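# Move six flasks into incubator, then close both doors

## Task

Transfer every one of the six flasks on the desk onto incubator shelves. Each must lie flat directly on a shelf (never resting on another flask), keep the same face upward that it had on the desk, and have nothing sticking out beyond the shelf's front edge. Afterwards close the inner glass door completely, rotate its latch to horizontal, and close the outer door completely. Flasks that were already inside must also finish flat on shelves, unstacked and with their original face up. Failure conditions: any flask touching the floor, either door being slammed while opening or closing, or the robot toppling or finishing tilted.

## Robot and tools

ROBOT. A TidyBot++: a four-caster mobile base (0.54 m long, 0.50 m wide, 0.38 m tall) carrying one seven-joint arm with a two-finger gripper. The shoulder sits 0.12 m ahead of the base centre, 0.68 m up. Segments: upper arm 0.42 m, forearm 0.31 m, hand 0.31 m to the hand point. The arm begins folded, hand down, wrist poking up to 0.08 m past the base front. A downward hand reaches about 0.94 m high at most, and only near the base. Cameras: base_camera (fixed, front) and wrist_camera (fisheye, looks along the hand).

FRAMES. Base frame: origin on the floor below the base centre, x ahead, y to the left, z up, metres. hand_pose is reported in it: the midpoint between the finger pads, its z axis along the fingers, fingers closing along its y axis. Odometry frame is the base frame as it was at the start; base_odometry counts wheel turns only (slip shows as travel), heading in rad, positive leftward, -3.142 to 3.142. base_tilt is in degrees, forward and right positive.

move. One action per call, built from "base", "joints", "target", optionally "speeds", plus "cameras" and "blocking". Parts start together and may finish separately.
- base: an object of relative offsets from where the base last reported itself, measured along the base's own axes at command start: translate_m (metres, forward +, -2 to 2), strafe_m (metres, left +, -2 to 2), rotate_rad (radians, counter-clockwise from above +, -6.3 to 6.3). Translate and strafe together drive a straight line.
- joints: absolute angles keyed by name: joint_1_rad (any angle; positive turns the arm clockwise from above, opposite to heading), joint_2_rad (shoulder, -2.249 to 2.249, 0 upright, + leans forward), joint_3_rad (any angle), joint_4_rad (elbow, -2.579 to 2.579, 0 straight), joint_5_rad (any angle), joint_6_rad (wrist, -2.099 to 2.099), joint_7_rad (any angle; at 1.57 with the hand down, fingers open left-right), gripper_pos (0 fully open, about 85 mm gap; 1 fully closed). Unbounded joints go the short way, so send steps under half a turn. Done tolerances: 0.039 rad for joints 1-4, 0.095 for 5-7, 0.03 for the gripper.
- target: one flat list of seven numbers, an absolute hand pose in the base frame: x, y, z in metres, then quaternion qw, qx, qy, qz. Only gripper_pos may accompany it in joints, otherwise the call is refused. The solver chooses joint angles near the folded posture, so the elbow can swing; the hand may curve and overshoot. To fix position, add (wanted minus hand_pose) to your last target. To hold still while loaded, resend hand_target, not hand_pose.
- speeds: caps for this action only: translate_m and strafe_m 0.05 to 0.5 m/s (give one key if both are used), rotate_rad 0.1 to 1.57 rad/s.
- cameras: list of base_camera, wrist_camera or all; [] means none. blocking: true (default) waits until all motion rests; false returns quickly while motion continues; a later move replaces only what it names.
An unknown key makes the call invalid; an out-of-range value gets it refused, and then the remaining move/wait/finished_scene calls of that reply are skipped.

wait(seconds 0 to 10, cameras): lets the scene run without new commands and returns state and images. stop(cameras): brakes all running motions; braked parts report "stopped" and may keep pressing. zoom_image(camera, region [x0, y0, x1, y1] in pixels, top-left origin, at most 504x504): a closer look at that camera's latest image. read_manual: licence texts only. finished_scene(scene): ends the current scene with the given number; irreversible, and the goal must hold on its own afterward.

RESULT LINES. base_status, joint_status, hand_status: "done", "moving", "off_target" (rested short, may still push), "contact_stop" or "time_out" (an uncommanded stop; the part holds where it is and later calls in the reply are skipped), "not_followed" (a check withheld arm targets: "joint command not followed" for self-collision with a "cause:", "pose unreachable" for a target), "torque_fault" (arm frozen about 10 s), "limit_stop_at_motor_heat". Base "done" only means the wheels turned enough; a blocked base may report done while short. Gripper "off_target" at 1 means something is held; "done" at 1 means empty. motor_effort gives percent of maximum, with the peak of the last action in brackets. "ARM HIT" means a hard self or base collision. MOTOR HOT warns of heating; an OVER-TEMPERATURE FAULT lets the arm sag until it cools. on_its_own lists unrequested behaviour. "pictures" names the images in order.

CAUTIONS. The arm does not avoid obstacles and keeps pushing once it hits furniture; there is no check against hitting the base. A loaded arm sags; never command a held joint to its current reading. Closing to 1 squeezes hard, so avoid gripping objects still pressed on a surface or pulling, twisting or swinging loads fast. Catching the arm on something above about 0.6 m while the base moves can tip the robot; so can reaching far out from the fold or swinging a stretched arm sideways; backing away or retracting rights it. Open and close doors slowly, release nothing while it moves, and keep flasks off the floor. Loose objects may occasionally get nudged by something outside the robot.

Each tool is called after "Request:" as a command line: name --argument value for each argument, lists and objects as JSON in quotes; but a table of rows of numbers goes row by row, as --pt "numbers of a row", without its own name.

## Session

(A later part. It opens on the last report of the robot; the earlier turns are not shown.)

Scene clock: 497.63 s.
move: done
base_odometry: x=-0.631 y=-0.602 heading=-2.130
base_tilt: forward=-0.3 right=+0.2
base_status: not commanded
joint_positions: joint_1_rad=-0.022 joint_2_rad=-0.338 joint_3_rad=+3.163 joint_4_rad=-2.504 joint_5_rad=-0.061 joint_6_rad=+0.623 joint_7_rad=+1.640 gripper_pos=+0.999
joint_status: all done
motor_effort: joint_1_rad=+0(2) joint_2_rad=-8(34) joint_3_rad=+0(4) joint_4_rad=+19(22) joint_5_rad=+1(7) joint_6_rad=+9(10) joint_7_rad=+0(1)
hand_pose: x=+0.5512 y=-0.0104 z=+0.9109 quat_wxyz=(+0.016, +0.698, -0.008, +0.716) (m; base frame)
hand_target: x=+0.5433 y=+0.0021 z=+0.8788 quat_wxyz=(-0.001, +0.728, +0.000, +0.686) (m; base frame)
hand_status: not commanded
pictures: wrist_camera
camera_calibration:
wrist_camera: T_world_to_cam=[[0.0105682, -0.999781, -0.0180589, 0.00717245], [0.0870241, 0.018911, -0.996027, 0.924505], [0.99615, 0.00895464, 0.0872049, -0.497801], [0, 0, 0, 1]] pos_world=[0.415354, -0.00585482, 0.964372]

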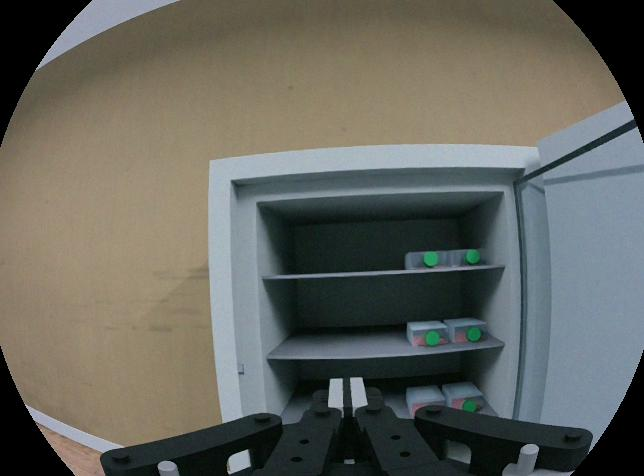

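Request:
move --base '{"translate_m": -0.97, "strafe_m": 0.933}' --joints '{"gripper_pos": 0}' --cameras '["base_camera"]'

Request:
move --base '{"rotate_rad": 1.571}'

Scene clock: 572.27 s.
move: done
base_odometry: x=+0.675 y=-0.275 heading=-2.130
base_tilt: forward=-0.3 right=+0.3
base_status: done
joint_positions: joint_1_rad=-0.020 joint_2_rad=-0.342 joint_3_rad=+3.158 joint_4_rad=-2.504 joint_5_rad=-0.057 joint_6_rad=+0.619 joint_7_rad=+1.639 gripper_pos=+0.000
joint_status: all done
motor_effort: joint_1_rad=+0(1) joint_2_rad=-8(11) joint_3_rad=+0(2) joint_4_rad=+19(21) joint_5_rad=+1(1) joint_6_rad=+9(10) joint_7_rad=+0(1)
hand_pose: x=+0.5502 y=-0.0079 z=+0.9112 quat_wxyz=(+0.015, +0.698, -0.004, +0.716) (m; base frame)
hand_target: x=+0.5433 y=+0.0021 z=+0.8788 quat_wxyz=(-0.001, +0.728, +0.000, +0.686) (m; base frame)
hand_status: not commanded
pictures: base_camera

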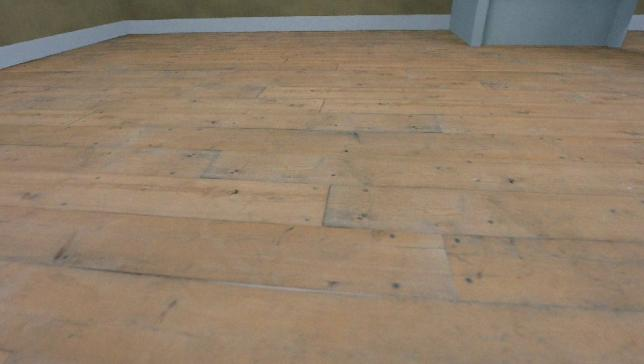

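Scene clock: 574.70 s.
move: done
base_odometry: x=+0.675 y=-0.275 heading=-0.560
base_tilt: forward=-0.4 right=+0.2
base_status: done
joint_positions: joint_1_rad=-0.014 joint_2_rad=-0.342 joint_3_rad=+3.150 joint_4_rad=-2.504 joint_5_rad=-0.052 joint_6_rad=+0.619 joint_7_rad=+1.638 gripper_pos=+0.000
joint_status: not commanded
motor_effort: joint_1_rad=+0(2) joint_2_rad=-8(9) joint_3_rad=-1(2) joint_4_rad=+20(21) joint_5_rad=+1(2) joint_6_rad=+9(9) joint_7_rad=+0(1)
hand_pose: x=+0.5501 y=-0.0064 z=+0.9112 quat_wxyz=(+0.017, +0.698, -0.001, +0.716) (m; base frame)
hand_target: x=+0.5433 y=+0.0021 z=+0.8788 quat_wxyz=(-0.001, +0.728, +0.000, +0.686) (m; base frame)
hand_status: not commanded
pictures: base_camera, wrist_camera
camera_calibration:
wrist_camera: T_world_to_cam=[[0.0189214, -0.999786, -0.0083712, -0.00233339], [0.0866409, 0.0099808, -0.99619, 0.925148], [0.99606, 0.018124, 0.0868112, -0.496338], [0, 0, 0, 1]] pos_world=[0.41427, -0.00257099, 0.964691]

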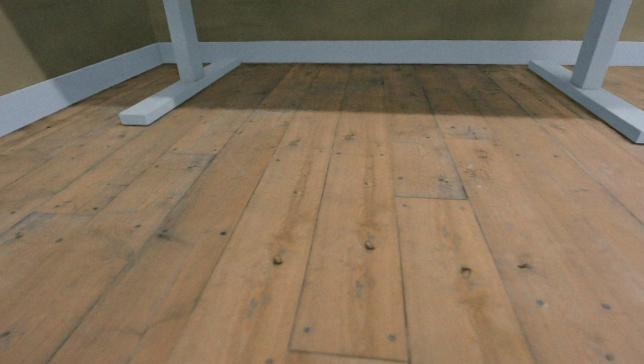

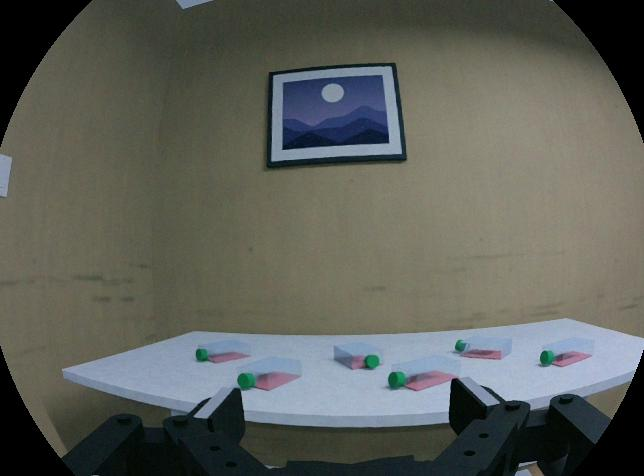

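Request:
move --joints '{"joint_2_rad": -0.3, "joint_4_rad": -2.1, "joint_6_rad": -0.35}' --base '{"translate_m": 0.3}' --speeds '{"translate_m": 0.3}'

Scene clock: 584.60 s.
move: done
base_odometry: x=+0.929 y=-0.434 heading=-0.558
base_tilt: forward=-0.3 right=+0.2
base_status: done
joint_positions: joint_1_rad=-0.014 joint_2_rad=-0.304 joint_3_rad=+3.150 joint_4_rad=-2.115 joint_5_rad=-0.052 joint_6_rad=-0.276 joint_7_rad=+1.638 gripper_pos=+0.000
joint_status: all done
motor_effort: joint_1_rad=+0(1) joint_2_rad=-11(13) joint_3_rad=+0(1) joint_4_rad=+22(23) joint_5_rad=+0(1) joint_6_rad=+7(10) joint_7_rad=+0(1)
hand_pose: x=+0.5692 y=+0.0076 z=+0.8553 quat_wxyz=(-0.004, +0.864, +0.013, +0.504) (m; base frame)
hand_target: x=+0.5613 y=+0.0021 z=+0.8420 quat_wxyz=(+0.000, +0.880, +0.000, +0.476) (m; base frame)
hand_status: not commanded
pictures: base_camera, wrist_camera
camera_calibration:
wrist_camera: T_world_to_cam=[[0.0486507, -0.997903, -0.0426999, 0.0232923], [-0.440234, 0.0169505, -0.897723, 1.08318], [0.896564, 0.0624728, -0.438486, -0.00517646], [0, 0, 0, 1]] pos_world=[0.480362, 0.00520623, 0.971124]

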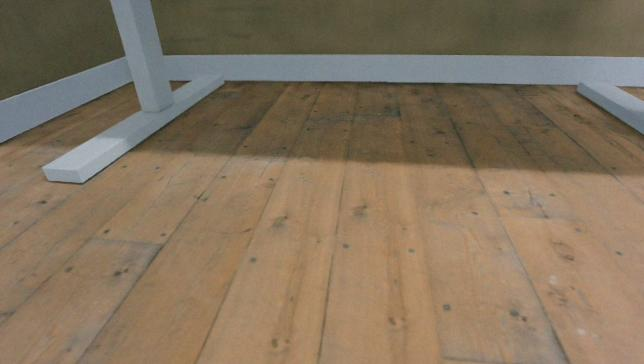

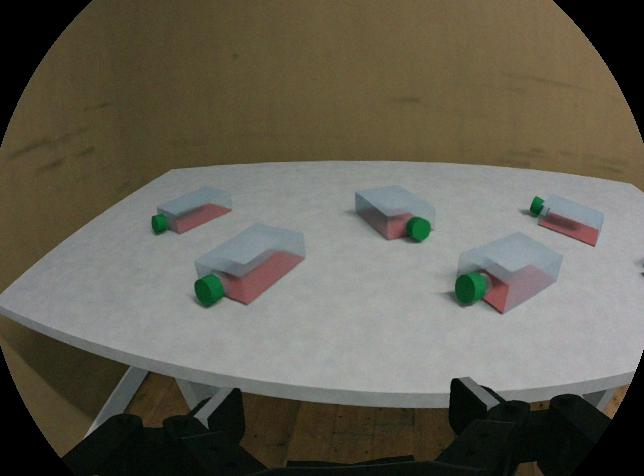

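Request:
zoom_image --camera "wrist_camera" --region '[140, 160, 320, 320]'

Request:
zoom_image --camera "wrist_camera" --region '[340, 160, 640, 330]'

Scaled by 2.800.

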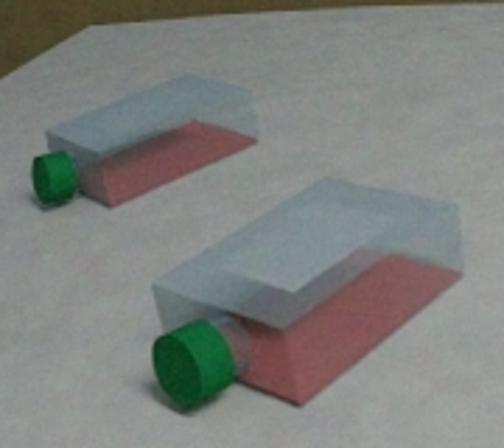

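Scaled by 1.680.

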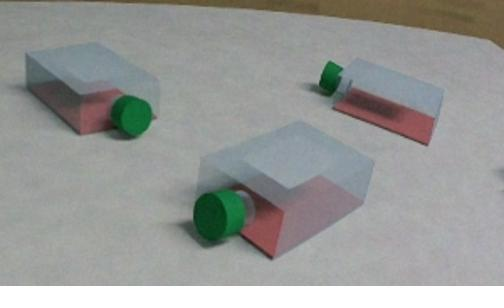

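Request:
move --base '{"translate_m": 0.121, "strafe_m": 0.522, "rotate_rad": -0.454}' --target '[0.72, 0.0, 0.86, 0, 0.866, 0, 0.5]'

Scene clock: 655.27 s.
move: done
base_odometry: x=+1.308 y=-0.055 heading=-1.013
base_tilt: forward=-0.3 right=+0.2
base_status: done
joint_positions: joint_1_rad=-0.015 joint_2_rad=+0.063 joint_3_rad=+3.149 joint_4_rad=-1.797 joint_5_rad=-0.052 joint_6_rad=-0.279 joint_7_rad=+1.638 gripper_pos=+0.000
joint_status: not commanded
motor_effort: joint_1_rad=+0(4) joint_2_rad=-25(26) joint_3_rad=+0(4) joint_4_rad=+21(23) joint_5_rad=+0(1) joint_6_rad=+7(9) joint_7_rad=+0(1)
hand_pose: x=+0.7092 y=+0.0100 z=+0.8450 quat_wxyz=(-0.003, +0.877, +0.014, +0.481) (m; base frame)
hand_target: x=+0.7200 y=+0.0000 z=+0.8600 quat_wxyz=(+0.000, +0.866, +0.000, +0.500) (m; base frame)
hand_status: done (0.021 m and 3.0 deg from the pose sent, 0.151 m and 1.6 deg at the start)
pictures: base_camera, wrist_camera
camera_calibration:
wrist_camera: T_world_to_cam=[[0.0485544, -0.997941, -0.0419099, 0.0178199], [-0.486077, 0.0130474, -0.873819, 1.14793], [0.872566, 0.0627992, -0.484442, -0.079556], [0, 0, 0, 1]] pos_world=[0.626532, 0.00780189, 0.965285]

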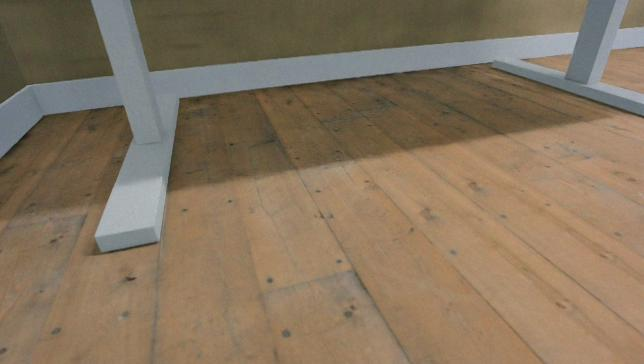

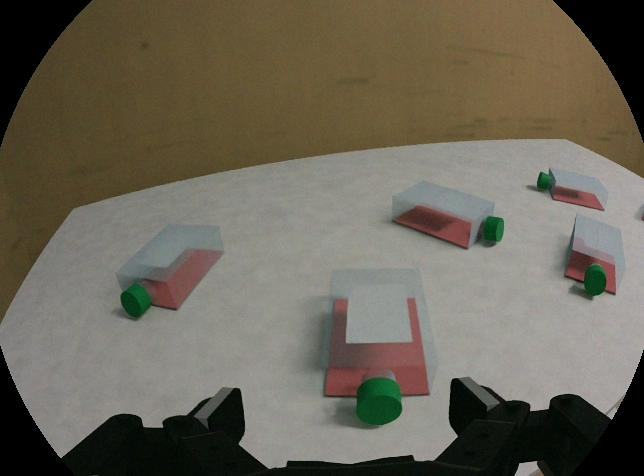

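Request:
move --target '[0.80, -0.025, 0.815, 0, 0.866, 0, 0.5]' --cameras '["wrist_camera"]'

Scene clock: 667.53 s.
move: done
base_odometry: x=+1.308 y=-0.055 heading=-1.013
base_tilt: forward=-0.3 right=+0.3
base_status: not commanded
joint_positions: joint_1_rad=+0.155 joint_2_rad=+0.293 joint_3_rad=+3.018 joint_4_rad=-1.670 joint_5_rad=-0.052 joint_6_rad=-0.223 joint_7_rad=+1.639 gripper_pos=+0.000
joint_status: not commanded
motor_effort: joint_1_rad=+0(2) joint_2_rad=-32(35) joint_3_rad=-2(3) joint_4_rad=+20(22) joint_5_rad=+0(1) joint_6_rad=+7(8) joint_7_rad=+1(1)
hand_pose: x=+0.7834 y=-0.0235 z=+0.7870 quat_wxyz=(-0.008, +0.887, -0.014, +0.461) (m; base frame)
hand_target: x=+0.8000 y=-0.0250 z=+0.8150 quat_wxyz=(+0.000, +0.866, +0.000, +0.500) (m; base frame)
hand_status: done (0.033 m and 5.4 deg from the pose sent, 0.102 m and 3.0 deg at the start)
pictures: wrist_camera
camera_calibration:
wrist_camera: T_world_to_cam=[[0.0000178262, -0.996953, -0.0780105, 0.0447926], [-0.522696, 0.0664961, -0.849922, 1.14486], [0.852519, 0.0407909, -0.521102, -0.126214], [0, 0, 0, 1]] pos_world=[0.706014, -0.0263244, 0.910766]

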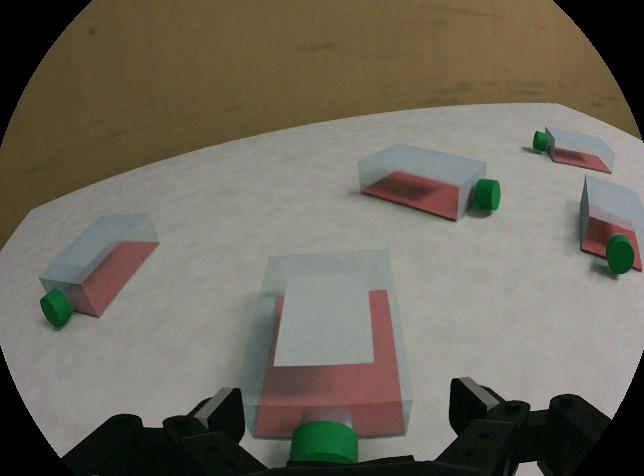

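Request:
move --target '[0.812, -0.015, 0.775, 0, 0.860, 0, 0.51]' --cameras '["wrist_camera"]'

Scene clock: 673.73 s.
move: done
base_odometry: x=+1.308 y=-0.055 heading=-1.013
base_tilt: forward=-0.3 right=+0.2
base_status: not commanded
joint_positions: joint_1_rad=+0.126 joint_2_rad=+0.343 joint_3_rad=+3.031 joint_4_rad=-1.700 joint_5_rad=-0.021 joint_6_rad=-0.063 joint_7_rad=+1.623 gripper_pos=+0.000
joint_status: not commanded
motor_effort: joint_1_rad=+0(1) joint_2_rad=-33(35) joint_3_rad=-2(3) joint_4_rad=+20(21) joint_5_rad=+0(1) joint_6_rad=+7(8) joint_7_rad=+0(1)
hand_pose: x=+0.8068 y=-0.0170 z=+0.7784 quat_wxyz=(-0.003, +0.868, -0.005, +0.496) (m; base frame)
hand_target: x=+0.8120 y=-0.0150 z=+0.7750 quat_wxyz=(+0.000, +0.860, +0.000, +0.510) (m; base frame)
hand_status: done (0.006 m and 1.9 deg from the pose sent, 0.032 m and 6.6 deg at the start)
pictures: wrist_camera
camera_calibration:
wrist_camera: T_world_to_cam=[[0.0164578, -0.998083, -0.0596594, 0.0230765], [-0.454379, 0.0456847, -0.889636, 1.12481], [0.890656, 0.0417494, -0.452757, -0.23486], [0, 0, 0, 1]] pos_world=[0.719888, -0.0185488, 0.89571]

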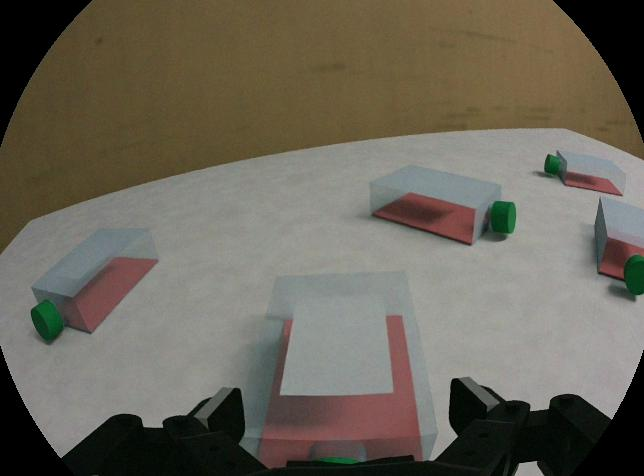

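Request:
move --target '[0.800, -0.015, 0.745, 0, 0.860, 0, 0.51]' --cameras '["wrist_camera"]'

Scene clock: 677.37 s.
move: off_target
base_odometry: x=+1.308 y=-0.055 heading=-1.013
base_tilt: forward=-0.3 right=+0.2
base_status: not commanded
joint_positions: joint_1_rad=+0.125 joint_2_rad=+0.343 joint_3_rad=+3.032 joint_4_rad=-1.763 joint_5_rad=-0.008 joint_6_rad=+0.063 joint_7_rad=+1.615 gripper_pos=+0.000
joint_status: not commanded
motor_effort: joint_1_rad=+0(1) joint_2_rad=-27(34) joint_3_rad=-1(2) joint_4_rad=+16(20) joint_5_rad=+1(1) joint_6_rad=+5(8) joint_7_rad=+0(1)
hand_pose: x=+0.8066 y=-0.0172 z=+0.7783 quat_wxyz=(-0.001, +0.852, -0.004, +0.523) (m; base frame)
hand_target: x=+0.8000 y=-0.0150 z=+0.7450 quat_wxyz=(+0.000, +0.860, +0.000, +0.510) (m; base frame)
hand_status: off_target (0.034 m and 1.8 deg from the pose sent, 0.034 m and 1.9 deg at the start)
pictures: wrist_camera
camera_calibration:
wrist_camera: T_world_to_cam=[[0.0185823, -0.998451, -0.0524497, 0.0155135], [-0.397632, 0.0407517, -0.91664, 1.09982], [0.917357, 0.0378889, -0.396259, -0.300313], [0, 0, 0, 1]] pos_world=[0.712531, -0.0179517, 0.889953]

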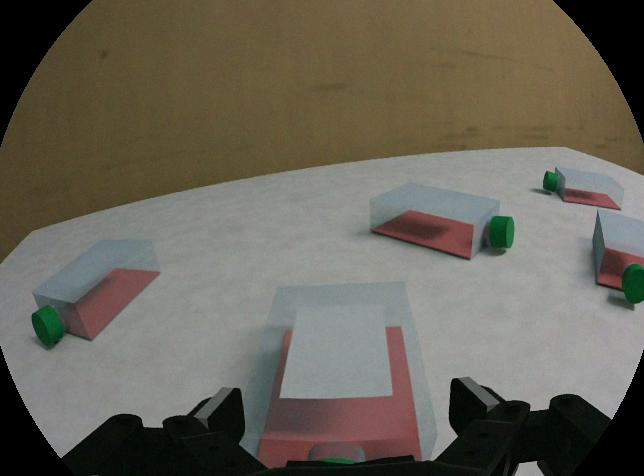

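Request:
move --target '[0.785, -0.015, 0.79, 0, 0.860, 0, 0.51]' --cameras '[]'

Request:
move --target '[0.778, -0.015, 0.745, 0, 0.860, 0, 0.51]' --cameras '["wrist_camera"]'

Scene clock: 682.53 s.
move: done
base_odometry: x=+1.308 y=-0.055 heading=-1.013
base_tilt: forward=-0.3 right=+0.2
base_status: not commanded
joint_positions: joint_1_rad=+0.128 joint_2_rad=+0.294 joint_3_rad=+3.030 joint_4_rad=-1.763 joint_5_rad=-0.008 joint_6_rad=+0.022 joint_7_rad=+1.615 gripper_pos=+0.000
joint_status: not commanded
motor_effort: joint_1_rad=+0(1) joint_2_rad=-32(35) joint_3_rad=-2(3) joint_4_rad=+20(21) joint_5_rad=+0(1) joint_6_rad=+8(8) joint_7_rad=+0(1)
hand_pose: x=+0.7956 y=-0.0169 z=+0.7996 quat_wxyz=(+0.001, +0.850, -0.003, +0.526) (m; base frame)
hand_target: x=+0.7850 y=-0.0150 z=+0.7900 quat_wxyz=(+0.000, +0.860, +0.000, +0.510) (m; base frame)
hand_status: done (0.014 m and 2.2 deg from the pose sent, 0.025 m and 1.8 deg at the start)
pictures: none
No camera images: "cameras" was empty.

Scene clock: 683.50 s.
move: done
base_odometry: x=+1.308 y=-0.055 heading=-1.013
base_tilt: forward=-0.3 right=+0.2
base_status: not commanded
joint_positions: joint_1_rad=+0.127 joint_2_rad=+0.319 joint_3_rad=+3.032 joint_4_rad=-1.860 joint_5_rad=+0.011 joint_6_rad=+0.075 joint_7_rad=+1.605 gripper_pos=+0.000
joint_status: not commanded
motor_effort: joint_1_rad=+0(1) joint_2_rad=-32(33) joint_3_rad=-1(2) joint_4_rad=+19(20) joint_5_rad=+0(1) joint_6_rad=+8(9) joint_7_rad=+0(0)
hand_pose: x=+0.7754 y=-0.0159 z=+0.7448 quat_wxyz=(+0.002, +0.868, +0.001, +0.497) (m; base frame)
hand_target: x=+0.7780 y=-0.0150 z=+0.7450 quat_wxyz=(+0.000, +0.860, +0.000, +0.510) (m; base frame)
hand_status: done (0.003 m and 1.8 deg from the pose sent, 0.057 m and 2.2 deg at the start)
pictures: wrist_camera
camera_calibration:
wrist_camera: T_world_to_cam=[[0.0213011, -0.998744, -0.0453595, 0.00819243], [-0.454051, 0.030757, -0.890445, 1.08071], [0.890721, 0.039563, -0.452825, -0.222264], [0, 0, 0, 1]] pos_world=[0.688498, -0.0162638, 0.862037]

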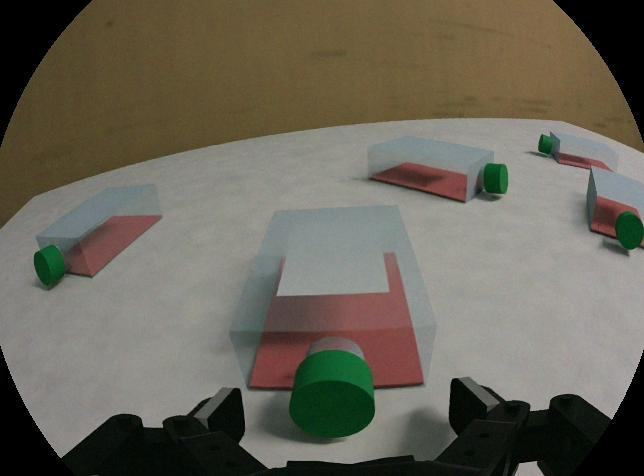

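Request:
move --target '[0.792, -0.013, 0.743, 0, 0.860, 0, 0.51]' --cameras '["wrist_camera"]'

Scene clock: 691.37 s.
move: done
base_odometry: x=+1.308 y=-0.055 heading=-1.013
base_tilt: forward=-0.4 right=+0.2
base_status: not commanded
joint_positions: joint_1_rad=+0.112 joint_2_rad=+0.339 joint_3_rad=+3.046 joint_4_rad=-1.845 joint_5_rad=+0.011 joint_6_rad=+0.076 joint_7_rad=+1.605 gripper_pos=+0.000
joint_status: not commanded
motor_effort: joint_1_rad=+0(1) joint_2_rad=-31(32) joint_3_rad=-1(2) joint_4_rad=+18(20) joint_5_rad=+0(1) joint_6_rad=+7(8) joint_7_rad=+0(1)
hand_pose: x=+0.7822 y=-0.0150 z=+0.7401 quat_wxyz=(+0.002, +0.869, +0.002, +0.495) (m; base frame)
hand_target: x=+0.7920 y=-0.0130 z=+0.7430 quat_wxyz=(+0.000, +0.860, +0.000, +0.510) (m; base frame)
hand_status: done (0.010 m and 2.0 deg from the pose sent, 0.017 m and 1.8 deg at the start)
pictures: wrist_camera
camera_calibration:
wrist_camera: T_world_to_cam=[[0.0224834, -0.998828, -0.0428699, 0.0059829], [-0.457212, 0.027861, -0.888921, 1.08093], [0.889073, 0.0395866, -0.45605, -0.226663], [0, 0, 0, 1]] pos_world=[0.695598, -0.015167, 0.857746]

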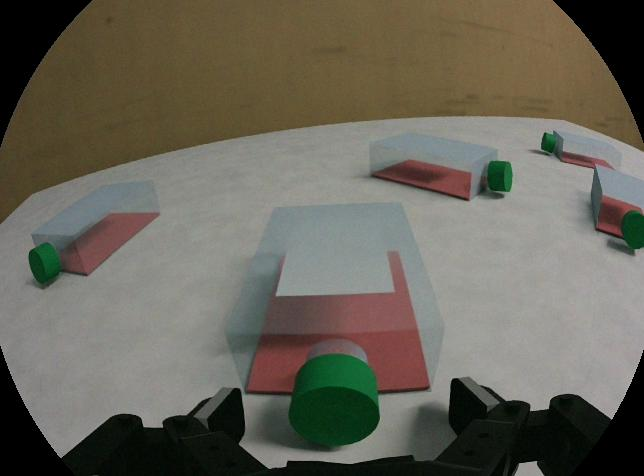

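Request:
move --target '[0.801, -0.013, 0.750, 0, 0.860, 0, 0.51]' --cameras '["wrist_camera"]'

Request:
move --joints '{"gripper_pos": 0.9}' --cameras '["wrist_camera"]'

Scene clock: 694.73 s.
move: done
base_odometry: x=+1.308 y=-0.055 heading=-1.013
base_tilt: forward=-0.4 right=+0.1
base_status: not commanded
joint_positions: joint_1_rad=+0.112 joint_2_rad=+0.350 joint_3_rad=+3.046 joint_4_rad=-1.815 joint_5_rad=+0.011 joint_6_rad=+0.076 joint_7_rad=+1.605 gripper_pos=+0.000
joint_status: not commanded
motor_effort: joint_1_rad=+0(1) joint_2_rad=-33(33) joint_3_rad=-1(2) joint_4_rad=+19(20) joint_5_rad=+0(1) joint_6_rad=+7(8) joint_7_rad=+0(1)
hand_pose: x=+0.7929 y=-0.0158 z=+0.7484 quat_wxyz=(+0.002, +0.864, +0.001, +0.503) (m; base frame)
hand_target: x=+0.8010 y=-0.0130 z=+0.7500 quat_wxyz=(+0.000, +0.860, +0.000, +0.510) (m; base frame)
hand_status: done (0.009 m and 1.0 deg from the pose sent, 0.021 m and 2.0 deg at the start)
pictures: wrist_camera
camera_calibration:
wrist_camera: T_world_to_cam=[[0.0223902, -0.998819, -0.043113, 0.0055495], [-0.440472, 0.0288572, -0.897302, 1.08621], [0.897487, 0.0390808, -0.439306, -0.251692], [0, 0, 0, 1]] pos_world=[0.704209, -0.0159656, 0.864324]

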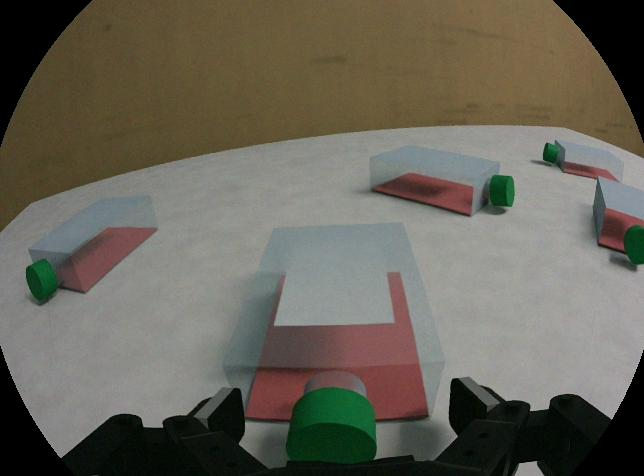

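Scene clock: 695.77 s.
move: done
base_odometry: x=+1.308 y=-0.055 heading=-1.013
base_tilt: forward=-0.3 right=+0.3
base_status: not commanded
joint_positions: joint_1_rad=+0.112 joint_2_rad=+0.352 joint_3_rad=+3.047 joint_4_rad=-1.814 joint_5_rad=+0.011 joint_6_rad=+0.076 joint_7_rad=+1.605 gripper_pos=+0.900
joint_status: all done
motor_effort: joint_1_rad=+0(2) joint_2_rad=-33(34) joint_3_rad=-2(3) joint_4_rad=+19(20) joint_5_rad=+0(1) joint_6_rad=+8(8) joint_7_rad=+0(1)
hand_pose: x=+0.7933 y=-0.0161 z=+0.7476 quat_wxyz=(+0.003, +0.864, +0.001, +0.503) (m; base frame)
hand_target: x=+0.8010 y=-0.0130 z=+0.7500 quat_wxyz=(+0.000, +0.860, +0.000, +0.510) (m; base frame)
hand_status: not commanded
pictures: wrist_camera
camera_calibration:
wrist_camera: T_world_to_cam=[[0.0219004, -0.998829, -0.0431323, 0.00567064], [-0.44135, 0.0290521, -0.896865, 1.08605], [0.897068, 0.0386782, -0.440197, -0.25138], [0, 0, 0, 1]] pos_world=[0.704707, -0.0161651, 0.863625]

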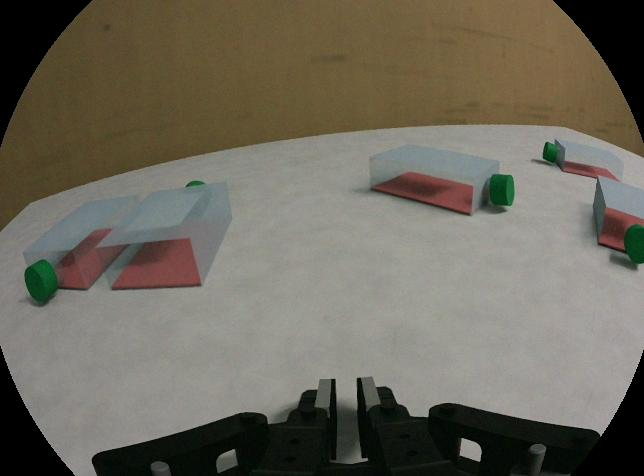

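Request:
move --target '[0.72, 0.0, 0.88, 0, 0.866, 0, 0.5]' --joints '{"gripper_pos": 0}' --cameras '[]'

Request:
move --joints '{"joint_1_rad": 0, "joint_2_rad": -0.3, "joint_3_rad": 3.14, "joint_4_rad": -2.0, "joint_5_rad": 0, "joint_6_rad": -0.4, "joint_7_rad": 1.57}'

Scene clock: 714.60 s.
move: done
base_odometry: x=+1.308 y=-0.055 heading=-1.013
base_tilt: forward=-0.3 right=+0.1
base_status: not commanded
joint_positions: joint_1_rad=+0.011 joint_2_rad=+0.056 joint_3_rad=+3.135 joint_4_rad=-1.737 joint_5_rad=+0.011 joint_6_rad=-0.238 joint_7_rad=+1.605 gripper_pos=+0.000
joint_status: all done
motor_effort: joint_1_rad=-1(1) joint_2_rad=-25(36) joint_3_rad=+0(2) joint_4_rad=+22(23) joint_5_rad=+0(1) joint_6_rad=+8(9) joint_7_rad=+0(1)
hand_pose: x=+0.7278 y=-0.0018 z=+0.8942 quat_wxyz=(+0.013, +0.850, +0.016, +0.527) (m; base frame)
hand_target: x=+0.7200 y=+0.0000 z=+0.8800 quat_wxyz=(+0.000, +0.866, +0.000, +0.500) (m; base frame)
hand_status: done (0.016 m and 4.3 deg from the pose sent, 0.152 m and 0.5 deg at the start)
pictures: none
No camera images: "cameras" was empty.

Scene clock: 716.10 s.
move: done
base_odometry: x=+1.308 y=-0.055 heading=-1.013
base_tilt: forward=-0.3 right=+0.2
base_status: not commanded
joint_positions: joint_1_rad=+0.011 joint_2_rad=-0.293 joint_3_rad=+3.135 joint_4_rad=-1.970 joint_5_rad=+0.011 joint_6_rad=-0.328 joint_7_rad=+1.605 gripper_pos=+0.000
joint_status: all done
motor_effort: joint_1_rad=+0(1) joint_2_rad=-12(27) joint_3_rad=+0(2) joint_4_rad=+22(23) joint_5_rad=+1(1) joint_6_rad=+8(9) joint_7_rad=+0(1)
hand_pose: x=+0.5925 y=-0.0011 z=+0.9201 quat_wxyz=(+0.015, +0.843, +0.016, +0.538) (m; base frame)
hand_target: x=+0.5751 y=+0.0021 z=+0.8861 quat_wxyz=(+0.000, +0.867, +0.000, +0.498) (m; base frame)
hand_status: not commanded
pictures: base_camera, wrist_camera
camera_calibration:
wrist_camera: T_world_to_cam=[[0.0376351, -0.999286, -0.00344716, -0.0133754], [-0.365966, -0.0105729, -0.930568, 1.13794], [0.929867, 0.0362836, -0.366102, -0.0834983], [0, 0, 0, 1]] pos_world=[0.494591, 0.00169503, 1.02831]

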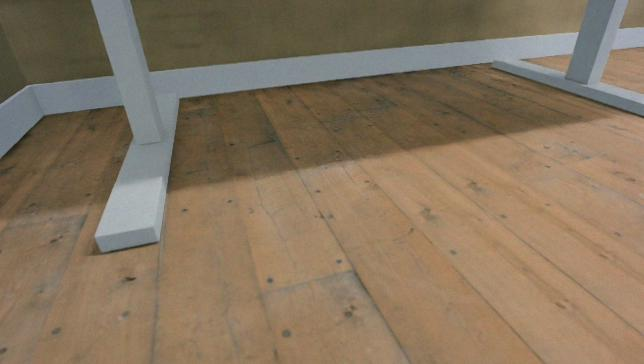

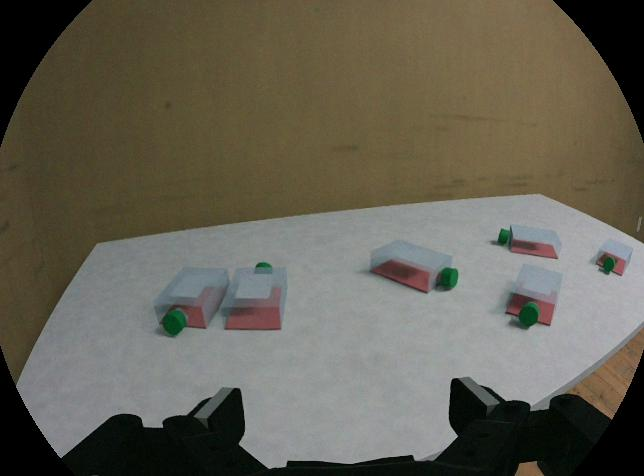

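Request:
move --base '{"translate_m": 0.144, "strafe_m": 0.113, "rotate_rad": -0.33}' --speeds '{"translate_m": 0.3}' --cameras '[]'

Request:
move --target '[0.80, -0.10, 0.86, 0.0782, 0.8553, -0.1354, 0.4938]'

Scene clock: 736.17 s.
move: time_out
base_odometry: x=+1.456 y=-0.109 heading=-1.331
base_tilt: forward=-0.3 right=+0.3
base_status: translate_m time_out (by the wheels' count: +0.124 of +0.144); strafe_m time_out (by the wheels' count: +0.097 of +0.113); the other done
joint_positions: joint_1_rad=+0.006 joint_2_rad=-0.295 joint_3_rad=+3.137 joint_4_rad=-1.976 joint_5_rad=+0.011 joint_6_rad=-0.335 joint_7_rad=+1.605 gripper_pos=+0.000
joint_status: not commanded
motor_effort: joint_1_rad=+0(3) joint_2_rad=-11(25) joint_3_rad=+0(5) joint_4_rad=+21(24) joint_5_rad=+1(1) joint_6_rad=+8(9) joint_7_rad=+0(1)
hand_pose: x=+0.5900 y=+0.0002 z=+0.9157 quat_wxyz=(+0.014, +0.846, +0.018, +0.533) (m; base frame)
hand_target: x=+0.5751 y=+0.0021 z=+0.8861 quat_wxyz=(+0.000, +0.867, +0.000, +0.498) (m; base frame)
hand_status: not commanded
pictures: none
No camera images: "cameras" was empty.

not run: a stop that you did not command came earlier in this reply.

Request:
wait --seconds 0

Scene clock: 737.73 s.
base_odometry: x=+1.456 y=-0.109 heading=-1.331
base_tilt: forward=-0.3 right=+0.2
base_status: translate_m time_out (by the wheels' count: +0.124 of +0.144); strafe_m time_out (by the wheels' count: +0.097 of +0.113); the other done
joint_positions: joint_1_rad=+0.006 joint_2_rad=-0.295 joint_3_rad=+3.137 joint_4_rad=-1.976 joint_5_rad=+0.011 joint_6_rad=-0.335 joint_7_rad=+1.605 gripper_pos=+0.000
joint_status: not commanded
motor_effort: joint_1_rad=+0(3) joint_2_rad=-11(25) joint_3_rad=-1(5) joint_4_rad=+22(24) joint_5_rad=+1(1) joint_6_rad=+8(9) joint_7_rad=+0(1)
hand_pose: x=+0.5900 y=+0.0002 z=+0.9157 quat_wxyz=(+0.014, +0.846, +0.018, +0.533) (m; base frame)
hand_target: x=+0.5751 y=+0.0021 z=+0.8861 quat_wxyz=(+0.000, +0.867, +0.000, +0.498) (m; base frame)
hand_status: not commanded
pictures: base_camera, wrist_camera
camera_calibration:
wrist_camera: T_world_to_cam=[[0.0405961, -0.999166, -0.00444135, -0.012883], [-0.375783, -0.0111491, -0.926641, 1.13523], [0.925818, 0.039287, -0.375922, -0.0714702], [0, 0, 0, 1]] pos_world=[0.49329, 0.0025924, 1.02502]

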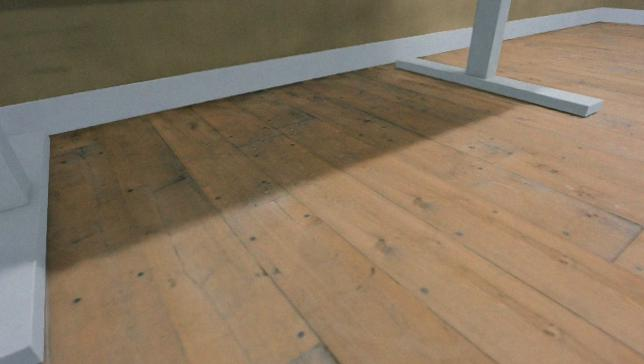

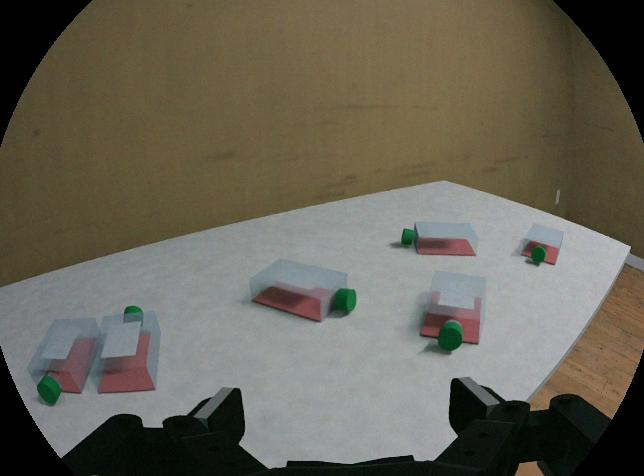

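Request:
move --base '{"strafe_m": -0.04, "translate_m": 0.01}' --speeds '{"strafe_m": 0.2}' --cameras '[]'

Request:
move --target '[0.79, -0.09, 0.84, 0.0738, 0.8556, -0.128, 0.494]'

Scene clock: 747.23 s.
move: done
base_odometry: x=+1.419 y=-0.128 heading=-1.330
base_tilt: forward=-0.2 right=+0.3
base_status: done
joint_positions: joint_1_rad=+0.006 joint_2_rad=-0.296 joint_3_rad=+3.138 joint_4_rad=-1.976 joint_5_rad=+0.011 joint_6_rad=-0.335 joint_7_rad=+1.605 gripper_pos=+0.000
joint_status: not commanded
motor_effort: joint_1_rad=+0(1) joint_2_rad=-11(15) joint_3_rad=+0(2) joint_4_rad=+23(23) joint_5_rad=+0(1) joint_6_rad=+8(8) joint_7_rad=+0(0)
hand_pose: x=+0.5899 y=-0.0004 z=+0.9160 quat_wxyz=(+0.014, +0.845, +0.017, +0.534) (m; base frame)
hand_target: x=+0.5751 y=+0.0021 z=+0.8861 quat_wxyz=(+0.000, +0.867, +0.000, +0.498) (m; base frame)
hand_status: not commanded
pictures: none
No camera images: "cameras" was empty.

Scene clock: 749.33 s.
move: done
base_odometry: x=+1.419 y=-0.128 heading=-1.330
base_tilt: forward=-0.3 right=+0.2
base_status: not commanded
joint_positions: joint_1_rad=-0.337 joint_2_rad=+0.276 joint_3_rad=+3.633 joint_4_rad=-1.627 joint_5_rad=+0.194 joint_6_rad=-0.329 joint_7_rad=+1.197 gripper_pos=+0.000
joint_status: not commanded
motor_effort: joint_1_rad=-1(1) joint_2_rad=-30(31) joint_3_rad=+2(3) joint_4_rad=+21(23) joint_5_rad=+1(2) joint_6_rad=+7(8) joint_7_rad=+0(1)
hand_pose: x=+0.7723 y=-0.0908 z=+0.8146 quat_wxyz=(+0.073, +0.877, -0.130, +0.457) (m; base frame)
hand_target: x=+0.7900 y=-0.0900 z=+0.8400 quat_wxyz=(+0.074, +0.856, -0.128, +0.495) (m; base frame)
hand_status: done (0.031 m and 4.8 deg from the pose sent, 0.232 m and 18.6 deg at the start)
pictures: base_camera, wrist_camera
camera_calibration:
wrist_camera: T_world_to_cam=[[-0.277599, -0.959839, -0.0406013, 0.167131], [-0.489686, 0.177731, -0.853592, 1.15467], [0.826527, -0.217075, -0.519358, -0.104294], [0, 0, 0, 1]] pos_world=[0.698022, -0.067441, 0.938235]

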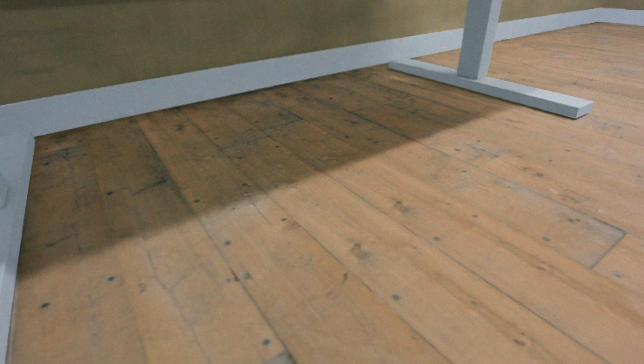

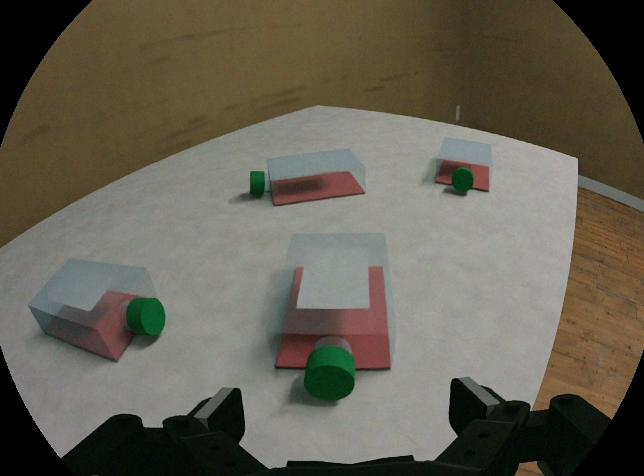

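Request:
move --target '[0.845, -0.109, 0.785, 0.0763, 0.8507, -0.1325, 0.5027]' --cameras '["wrist_camera"]'

Scene clock: 758.30 s.
move: done
base_odometry: x=+1.419 y=-0.128 heading=-1.330
base_tilt: forward=-0.3 right=+0.2
base_status: not commanded
joint_positions: joint_1_rad=-0.296 joint_2_rad=+0.464 joint_3_rad=+3.634 joint_4_rad=-1.577 joint_5_rad=+0.032 joint_6_rad=-0.186 joint_7_rad=+1.281 gripper_pos=+0.000
joint_status: not commanded
motor_effort: joint_1_rad=+0(1) joint_2_rad=-36(39) joint_3_rad=+3(4) joint_4_rad=+20(21) joint_5_rad=+0(2) joint_6_rad=+7(8) joint_7_rad=+0(1)
hand_pose: x=+0.8306 y=-0.0912 z=+0.7560 quat_wxyz=(+0.072, +0.872, -0.132, +0.465) (m; base frame)
hand_target: x=+0.8450 y=-0.1090 z=+0.7850 quat_wxyz=(+0.076, +0.851, -0.133, +0.503) (m; base frame)
hand_status: done (0.037 m and 5.0 deg from the pose sent, 0.081 m and 6.0 deg at the start)
pictures: wrist_camera
camera_calibration:
wrist_camera: T_world_to_cam=[[-0.279668, -0.958935, -0.04721, 0.187349], [-0.473802, 0.180615, -0.86191, 1.12662], [0.835043, -0.218681, -0.504858, -0.201229], [0, 0, 0, 1]] pos_world=[0.754228, -0.0678351, 0.878302]

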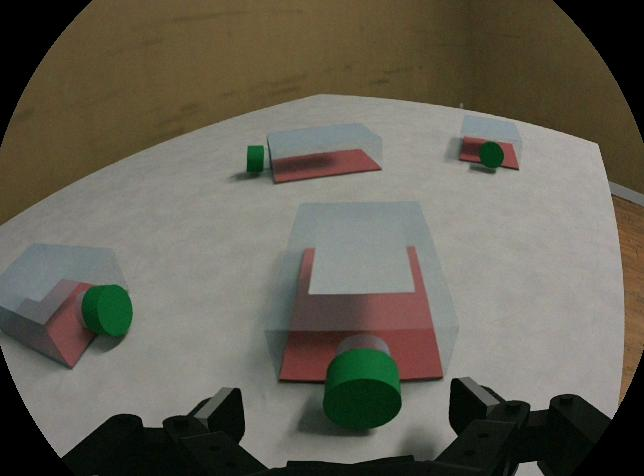

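Request:
move --target '[0.862, -0.127, 0.770, 0.0763, 0.8507, -0.1325, 0.5027]' --cameras '["wrist_camera"]'

Scene clock: 764.53 s.
move: done
base_odometry: x=+1.419 y=-0.128 heading=-1.330
base_tilt: forward=-0.3 right=+0.2
base_status: not commanded
joint_positions: joint_1_rad=-0.189 joint_2_rad=+0.496 joint_3_rad=+3.582 joint_4_rad=-1.537 joint_5_rad=+0.006 joint_6_rad=-0.163 joint_7_rad=+1.324 gripper_pos=+0.000
joint_status: not commanded
motor_effort: joint_1_rad=-1(2) joint_2_rad=-38(39) joint_3_rad=+3(4) joint_4_rad=+20(21) joint_5_rad=+1(1) joint_6_rad=+7(8) joint_7_rad=+0(1)
hand_pose: x=+0.8434 y=-0.1318 z=+0.7552 quat_wxyz=(+0.081, +0.865, -0.146, +0.473) (m; base frame)
hand_target: x=+0.8620 y=-0.1270 z=+0.7700 quat_wxyz=(+0.076, +0.851, -0.133, +0.503) (m; base frame)
hand_status: done (0.024 m and 4.2 deg from the pose sent, 0.050 m and 5.0 deg at the start)
pictures: wrist_camera
camera_calibration:
wrist_camera: T_world_to_cam=[[-0.310902, -0.949274, -0.0471105, 0.179499], [-0.450331, 0.190778, -0.872242, 1.12866], [0.836984, -0.249967, -0.4868, -0.24064], [0, 0, 0, 1]] pos_world=[0.765489, -0.105082, 0.875778]

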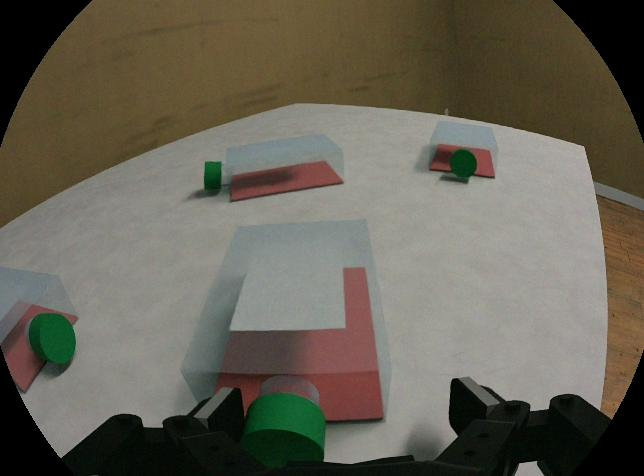

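Request:
move --target '[0.862, -0.109, 0.768, 0.0763, 0.8507, -0.1325, 0.5027]' --cameras '["wrist_camera"]'

Scene clock: 769.53 s.
move: done
base_odometry: x=+1.419 y=-0.128 heading=-1.330
base_tilt: forward=-0.3 right=+0.2
base_status: not commanded
joint_positions: joint_1_rad=-0.241 joint_2_rad=+0.500 joint_3_rad=+3.617 joint_4_rad=-1.537 joint_5_rad=-0.001 joint_6_rad=-0.162 joint_7_rad=+1.324 gripper_pos=+0.000
joint_status: not commanded
motor_effort: joint_1_rad=+0(2) joint_2_rad=-38(38) joint_3_rad=+4(5) joint_4_rad=+20(21) joint_5_rad=+1(1) joint_6_rad=+7(8) joint_7_rad=+0(1)
hand_pose: x=+0.8466 y=-0.1144 z=+0.7567 quat_wxyz=(+0.082, +0.866, -0.135, +0.475) (m; base frame)
hand_target: x=+0.8620 y=-0.1090 z=+0.7680 quat_wxyz=(+0.076, +0.851, -0.133, +0.503) (m; base frame)
hand_status: done (0.020 m and 3.7 deg from the pose sent, 0.032 m and 4.2 deg at the start)
pictures: wrist_camera
camera_calibration:
wrist_camera: T_world_to_cam=[[-0.292534, -0.955559, -0.0364847, 0.172841], [-0.452757, 0.172011, -0.874885, 1.13], [0.84228, -0.239415, -0.482955, -0.244388], [0, 0, 0, 1]] pos_world=[0.768019, -0.0877215, 0.876893]

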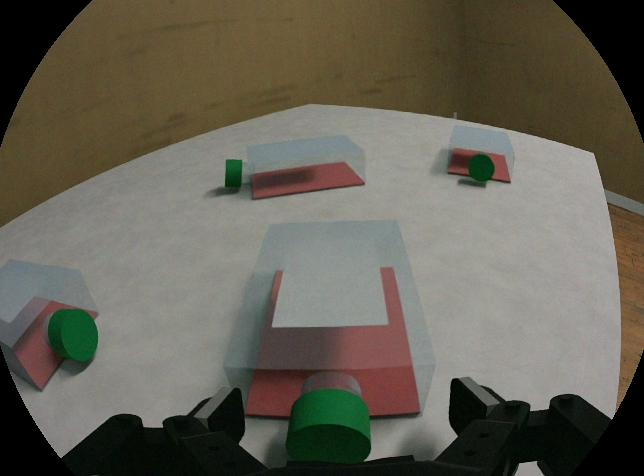

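Request:
move --target '[0.864, -0.104, 0.754, 0.0763, 0.8507, -0.1325, 0.5027]' --cameras '["wrist_camera"]'

Scene clock: 773.57 s.
move: done
base_odometry: x=+1.419 y=-0.128 heading=-1.330
base_tilt: forward=-0.3 right=+0.2
base_status: not commanded
joint_positions: joint_1_rad=-0.256 joint_2_rad=+0.526 joint_3_rad=+3.632 joint_4_rad=-1.538 joint_5_rad=-0.041 joint_6_rad=-0.126 joint_7_rad=+1.326 gripper_pos=+0.000
joint_status: not commanded
motor_effort: joint_1_rad=+0(1) joint_2_rad=-38(39) joint_3_rad=+4(5) joint_4_rad=+20(21) joint_5_rad=+1(1) joint_6_rad=+8(8) joint_7_rad=+0(1)
hand_pose: x=+0.8550 y=-0.1097 z=+0.7500 quat_wxyz=(+0.076, +0.861, -0.142, +0.483) (m; base frame)
hand_target: x=+0.8640 y=-0.1040 z=+0.7540 quat_wxyz=(+0.076, +0.851, -0.133, +0.503) (m; base frame)
hand_status: done (0.011 m and 2.8 deg from the pose sent, 0.020 m and 3.7 deg at the start)
pictures: wrist_camera
camera_calibration:
wrist_camera: T_world_to_cam=[[-0.297279, -0.953188, -0.0552964, 0.197978], [-0.43311, 0.186238, -0.881891, 1.11712], [0.850906, -0.238218, -0.468199, -0.271866], [0, 0, 0, 1]] pos_world=[0.774023, -0.0841031, 0.868838]

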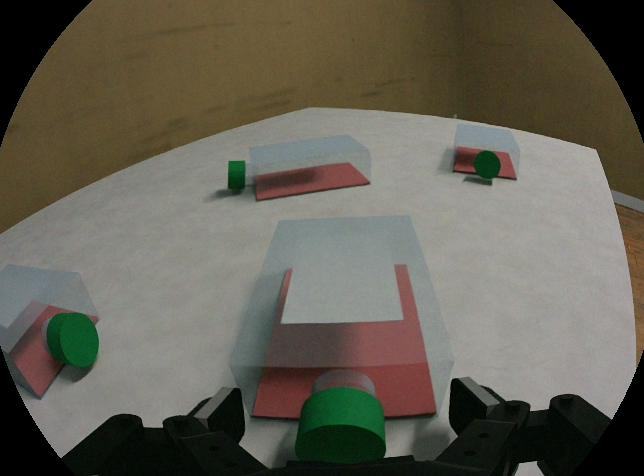

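Request:
move --target '[0.858, -0.104, 0.742, 0.0763, 0.8507, -0.1325, 0.5027]' --cameras '["wrist_camera"]'

Scene clock: 776.37 s.
move: done
base_odometry: x=+1.419 y=-0.128 heading=-1.330
base_tilt: forward=-0.2 right=+0.2
base_status: not commanded
joint_positions: joint_1_rad=-0.257 joint_2_rad=+0.527 joint_3_rad=+3.632 joint_4_rad=-1.568 joint_5_rad=-0.075 joint_6_rad=-0.084 joint_7_rad=+1.348 gripper_pos=+0.000
joint_status: not commanded
motor_effort: joint_1_rad=+0(0) joint_2_rad=-37(38) joint_3_rad=+4(4) joint_4_rad=+19(20) joint_5_rad=+1(1) joint_6_rad=+7(8) joint_7_rad=+0(1)
hand_pose: x=+0.8526 y=-0.1098 z=+0.7433 quat_wxyz=(+0.072, +0.858, -0.145, +0.487) (m; base frame)
hand_target: x=+0.8580 y=-0.1040 z=+0.7420 quat_wxyz=(+0.076, +0.851, -0.132, +0.503) (m; base frame)
hand_status: done (0.008 m and 2.5 deg from the pose sent, 0.010 m and 2.8 deg at the start)
pictures: wrist_camera
camera_calibration:
wrist_camera: T_world_to_cam=[[-0.298614, -0.952025, -0.0669182, 0.206633], [-0.421926, 0.194584, -0.885503, 1.10431], [0.856042, -0.236189, -0.45979, -0.28338], [0, 0, 0, 1]] pos_world=[0.770228, -0.0850938, 0.861405]

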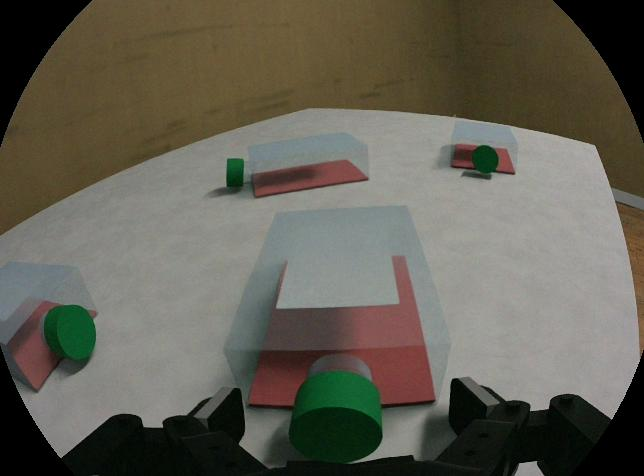

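Request:
move --target '[0.858, -0.104, 0.737, 0.0763, 0.8507, -0.1325, 0.5027]' --joints '{"gripper_pos": 0.45}' --cameras '["wrist_camera"]'

Scene clock: 780.10 s.
move: done
base_odometry: x=+1.419 y=-0.128 heading=-1.330
base_tilt: forward=-0.2 right=+0.1
base_status: not commanded
joint_positions: joint_1_rad=-0.257 joint_2_rad=+0.527 joint_3_rad=+3.633 joint_4_rad=-1.571 joint_5_rad=-0.087 joint_6_rad=-0.061 joint_7_rad=+1.358 gripper_pos=+0.450
joint_status: all done
motor_effort: joint_1_rad=+0(1) joint_2_rad=-35(37) joint_3_rad=+3(4) joint_4_rad=+17(19) joint_5_rad=+0(1) joint_6_rad=+6(7) joint_7_rad=+0(0)
hand_pose: x=+0.8554 y=-0.1103 z=+0.7482 quat_wxyz=(+0.071, +0.853, -0.145, +0.496) (m; base frame)
hand_target: x=+0.8580 y=-0.1040 z=+0.7370 quat_wxyz=(+0.076, +0.851, -0.133, +0.503) (m; base frame)
hand_status: done (0.013 m and 1.7 deg from the pose sent, 0.010 m and 2.5 deg at the start)
pictures: wrist_camera
camera_calibration:
wrist_camera: T_world_to_cam=[[-0.295722, -0.952653, -0.0707104, 0.20764], [-0.403841, 0.191755, -0.894507, 1.10083], [0.865714, -0.23597, -0.441427, -0.305621], [0, 0, 0, 1]] pos_world=[0.770545, -0.0853981, 0.864474]

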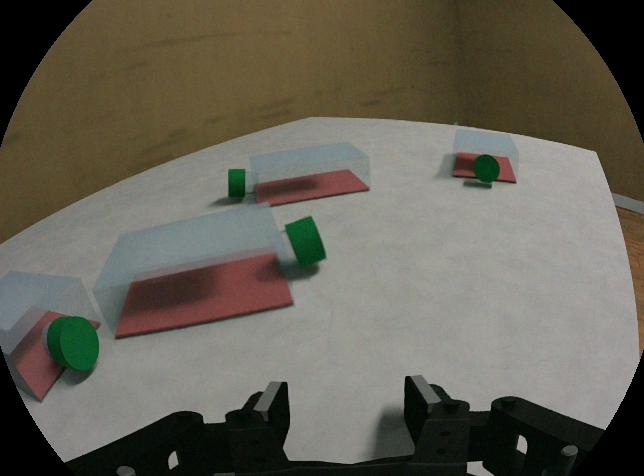

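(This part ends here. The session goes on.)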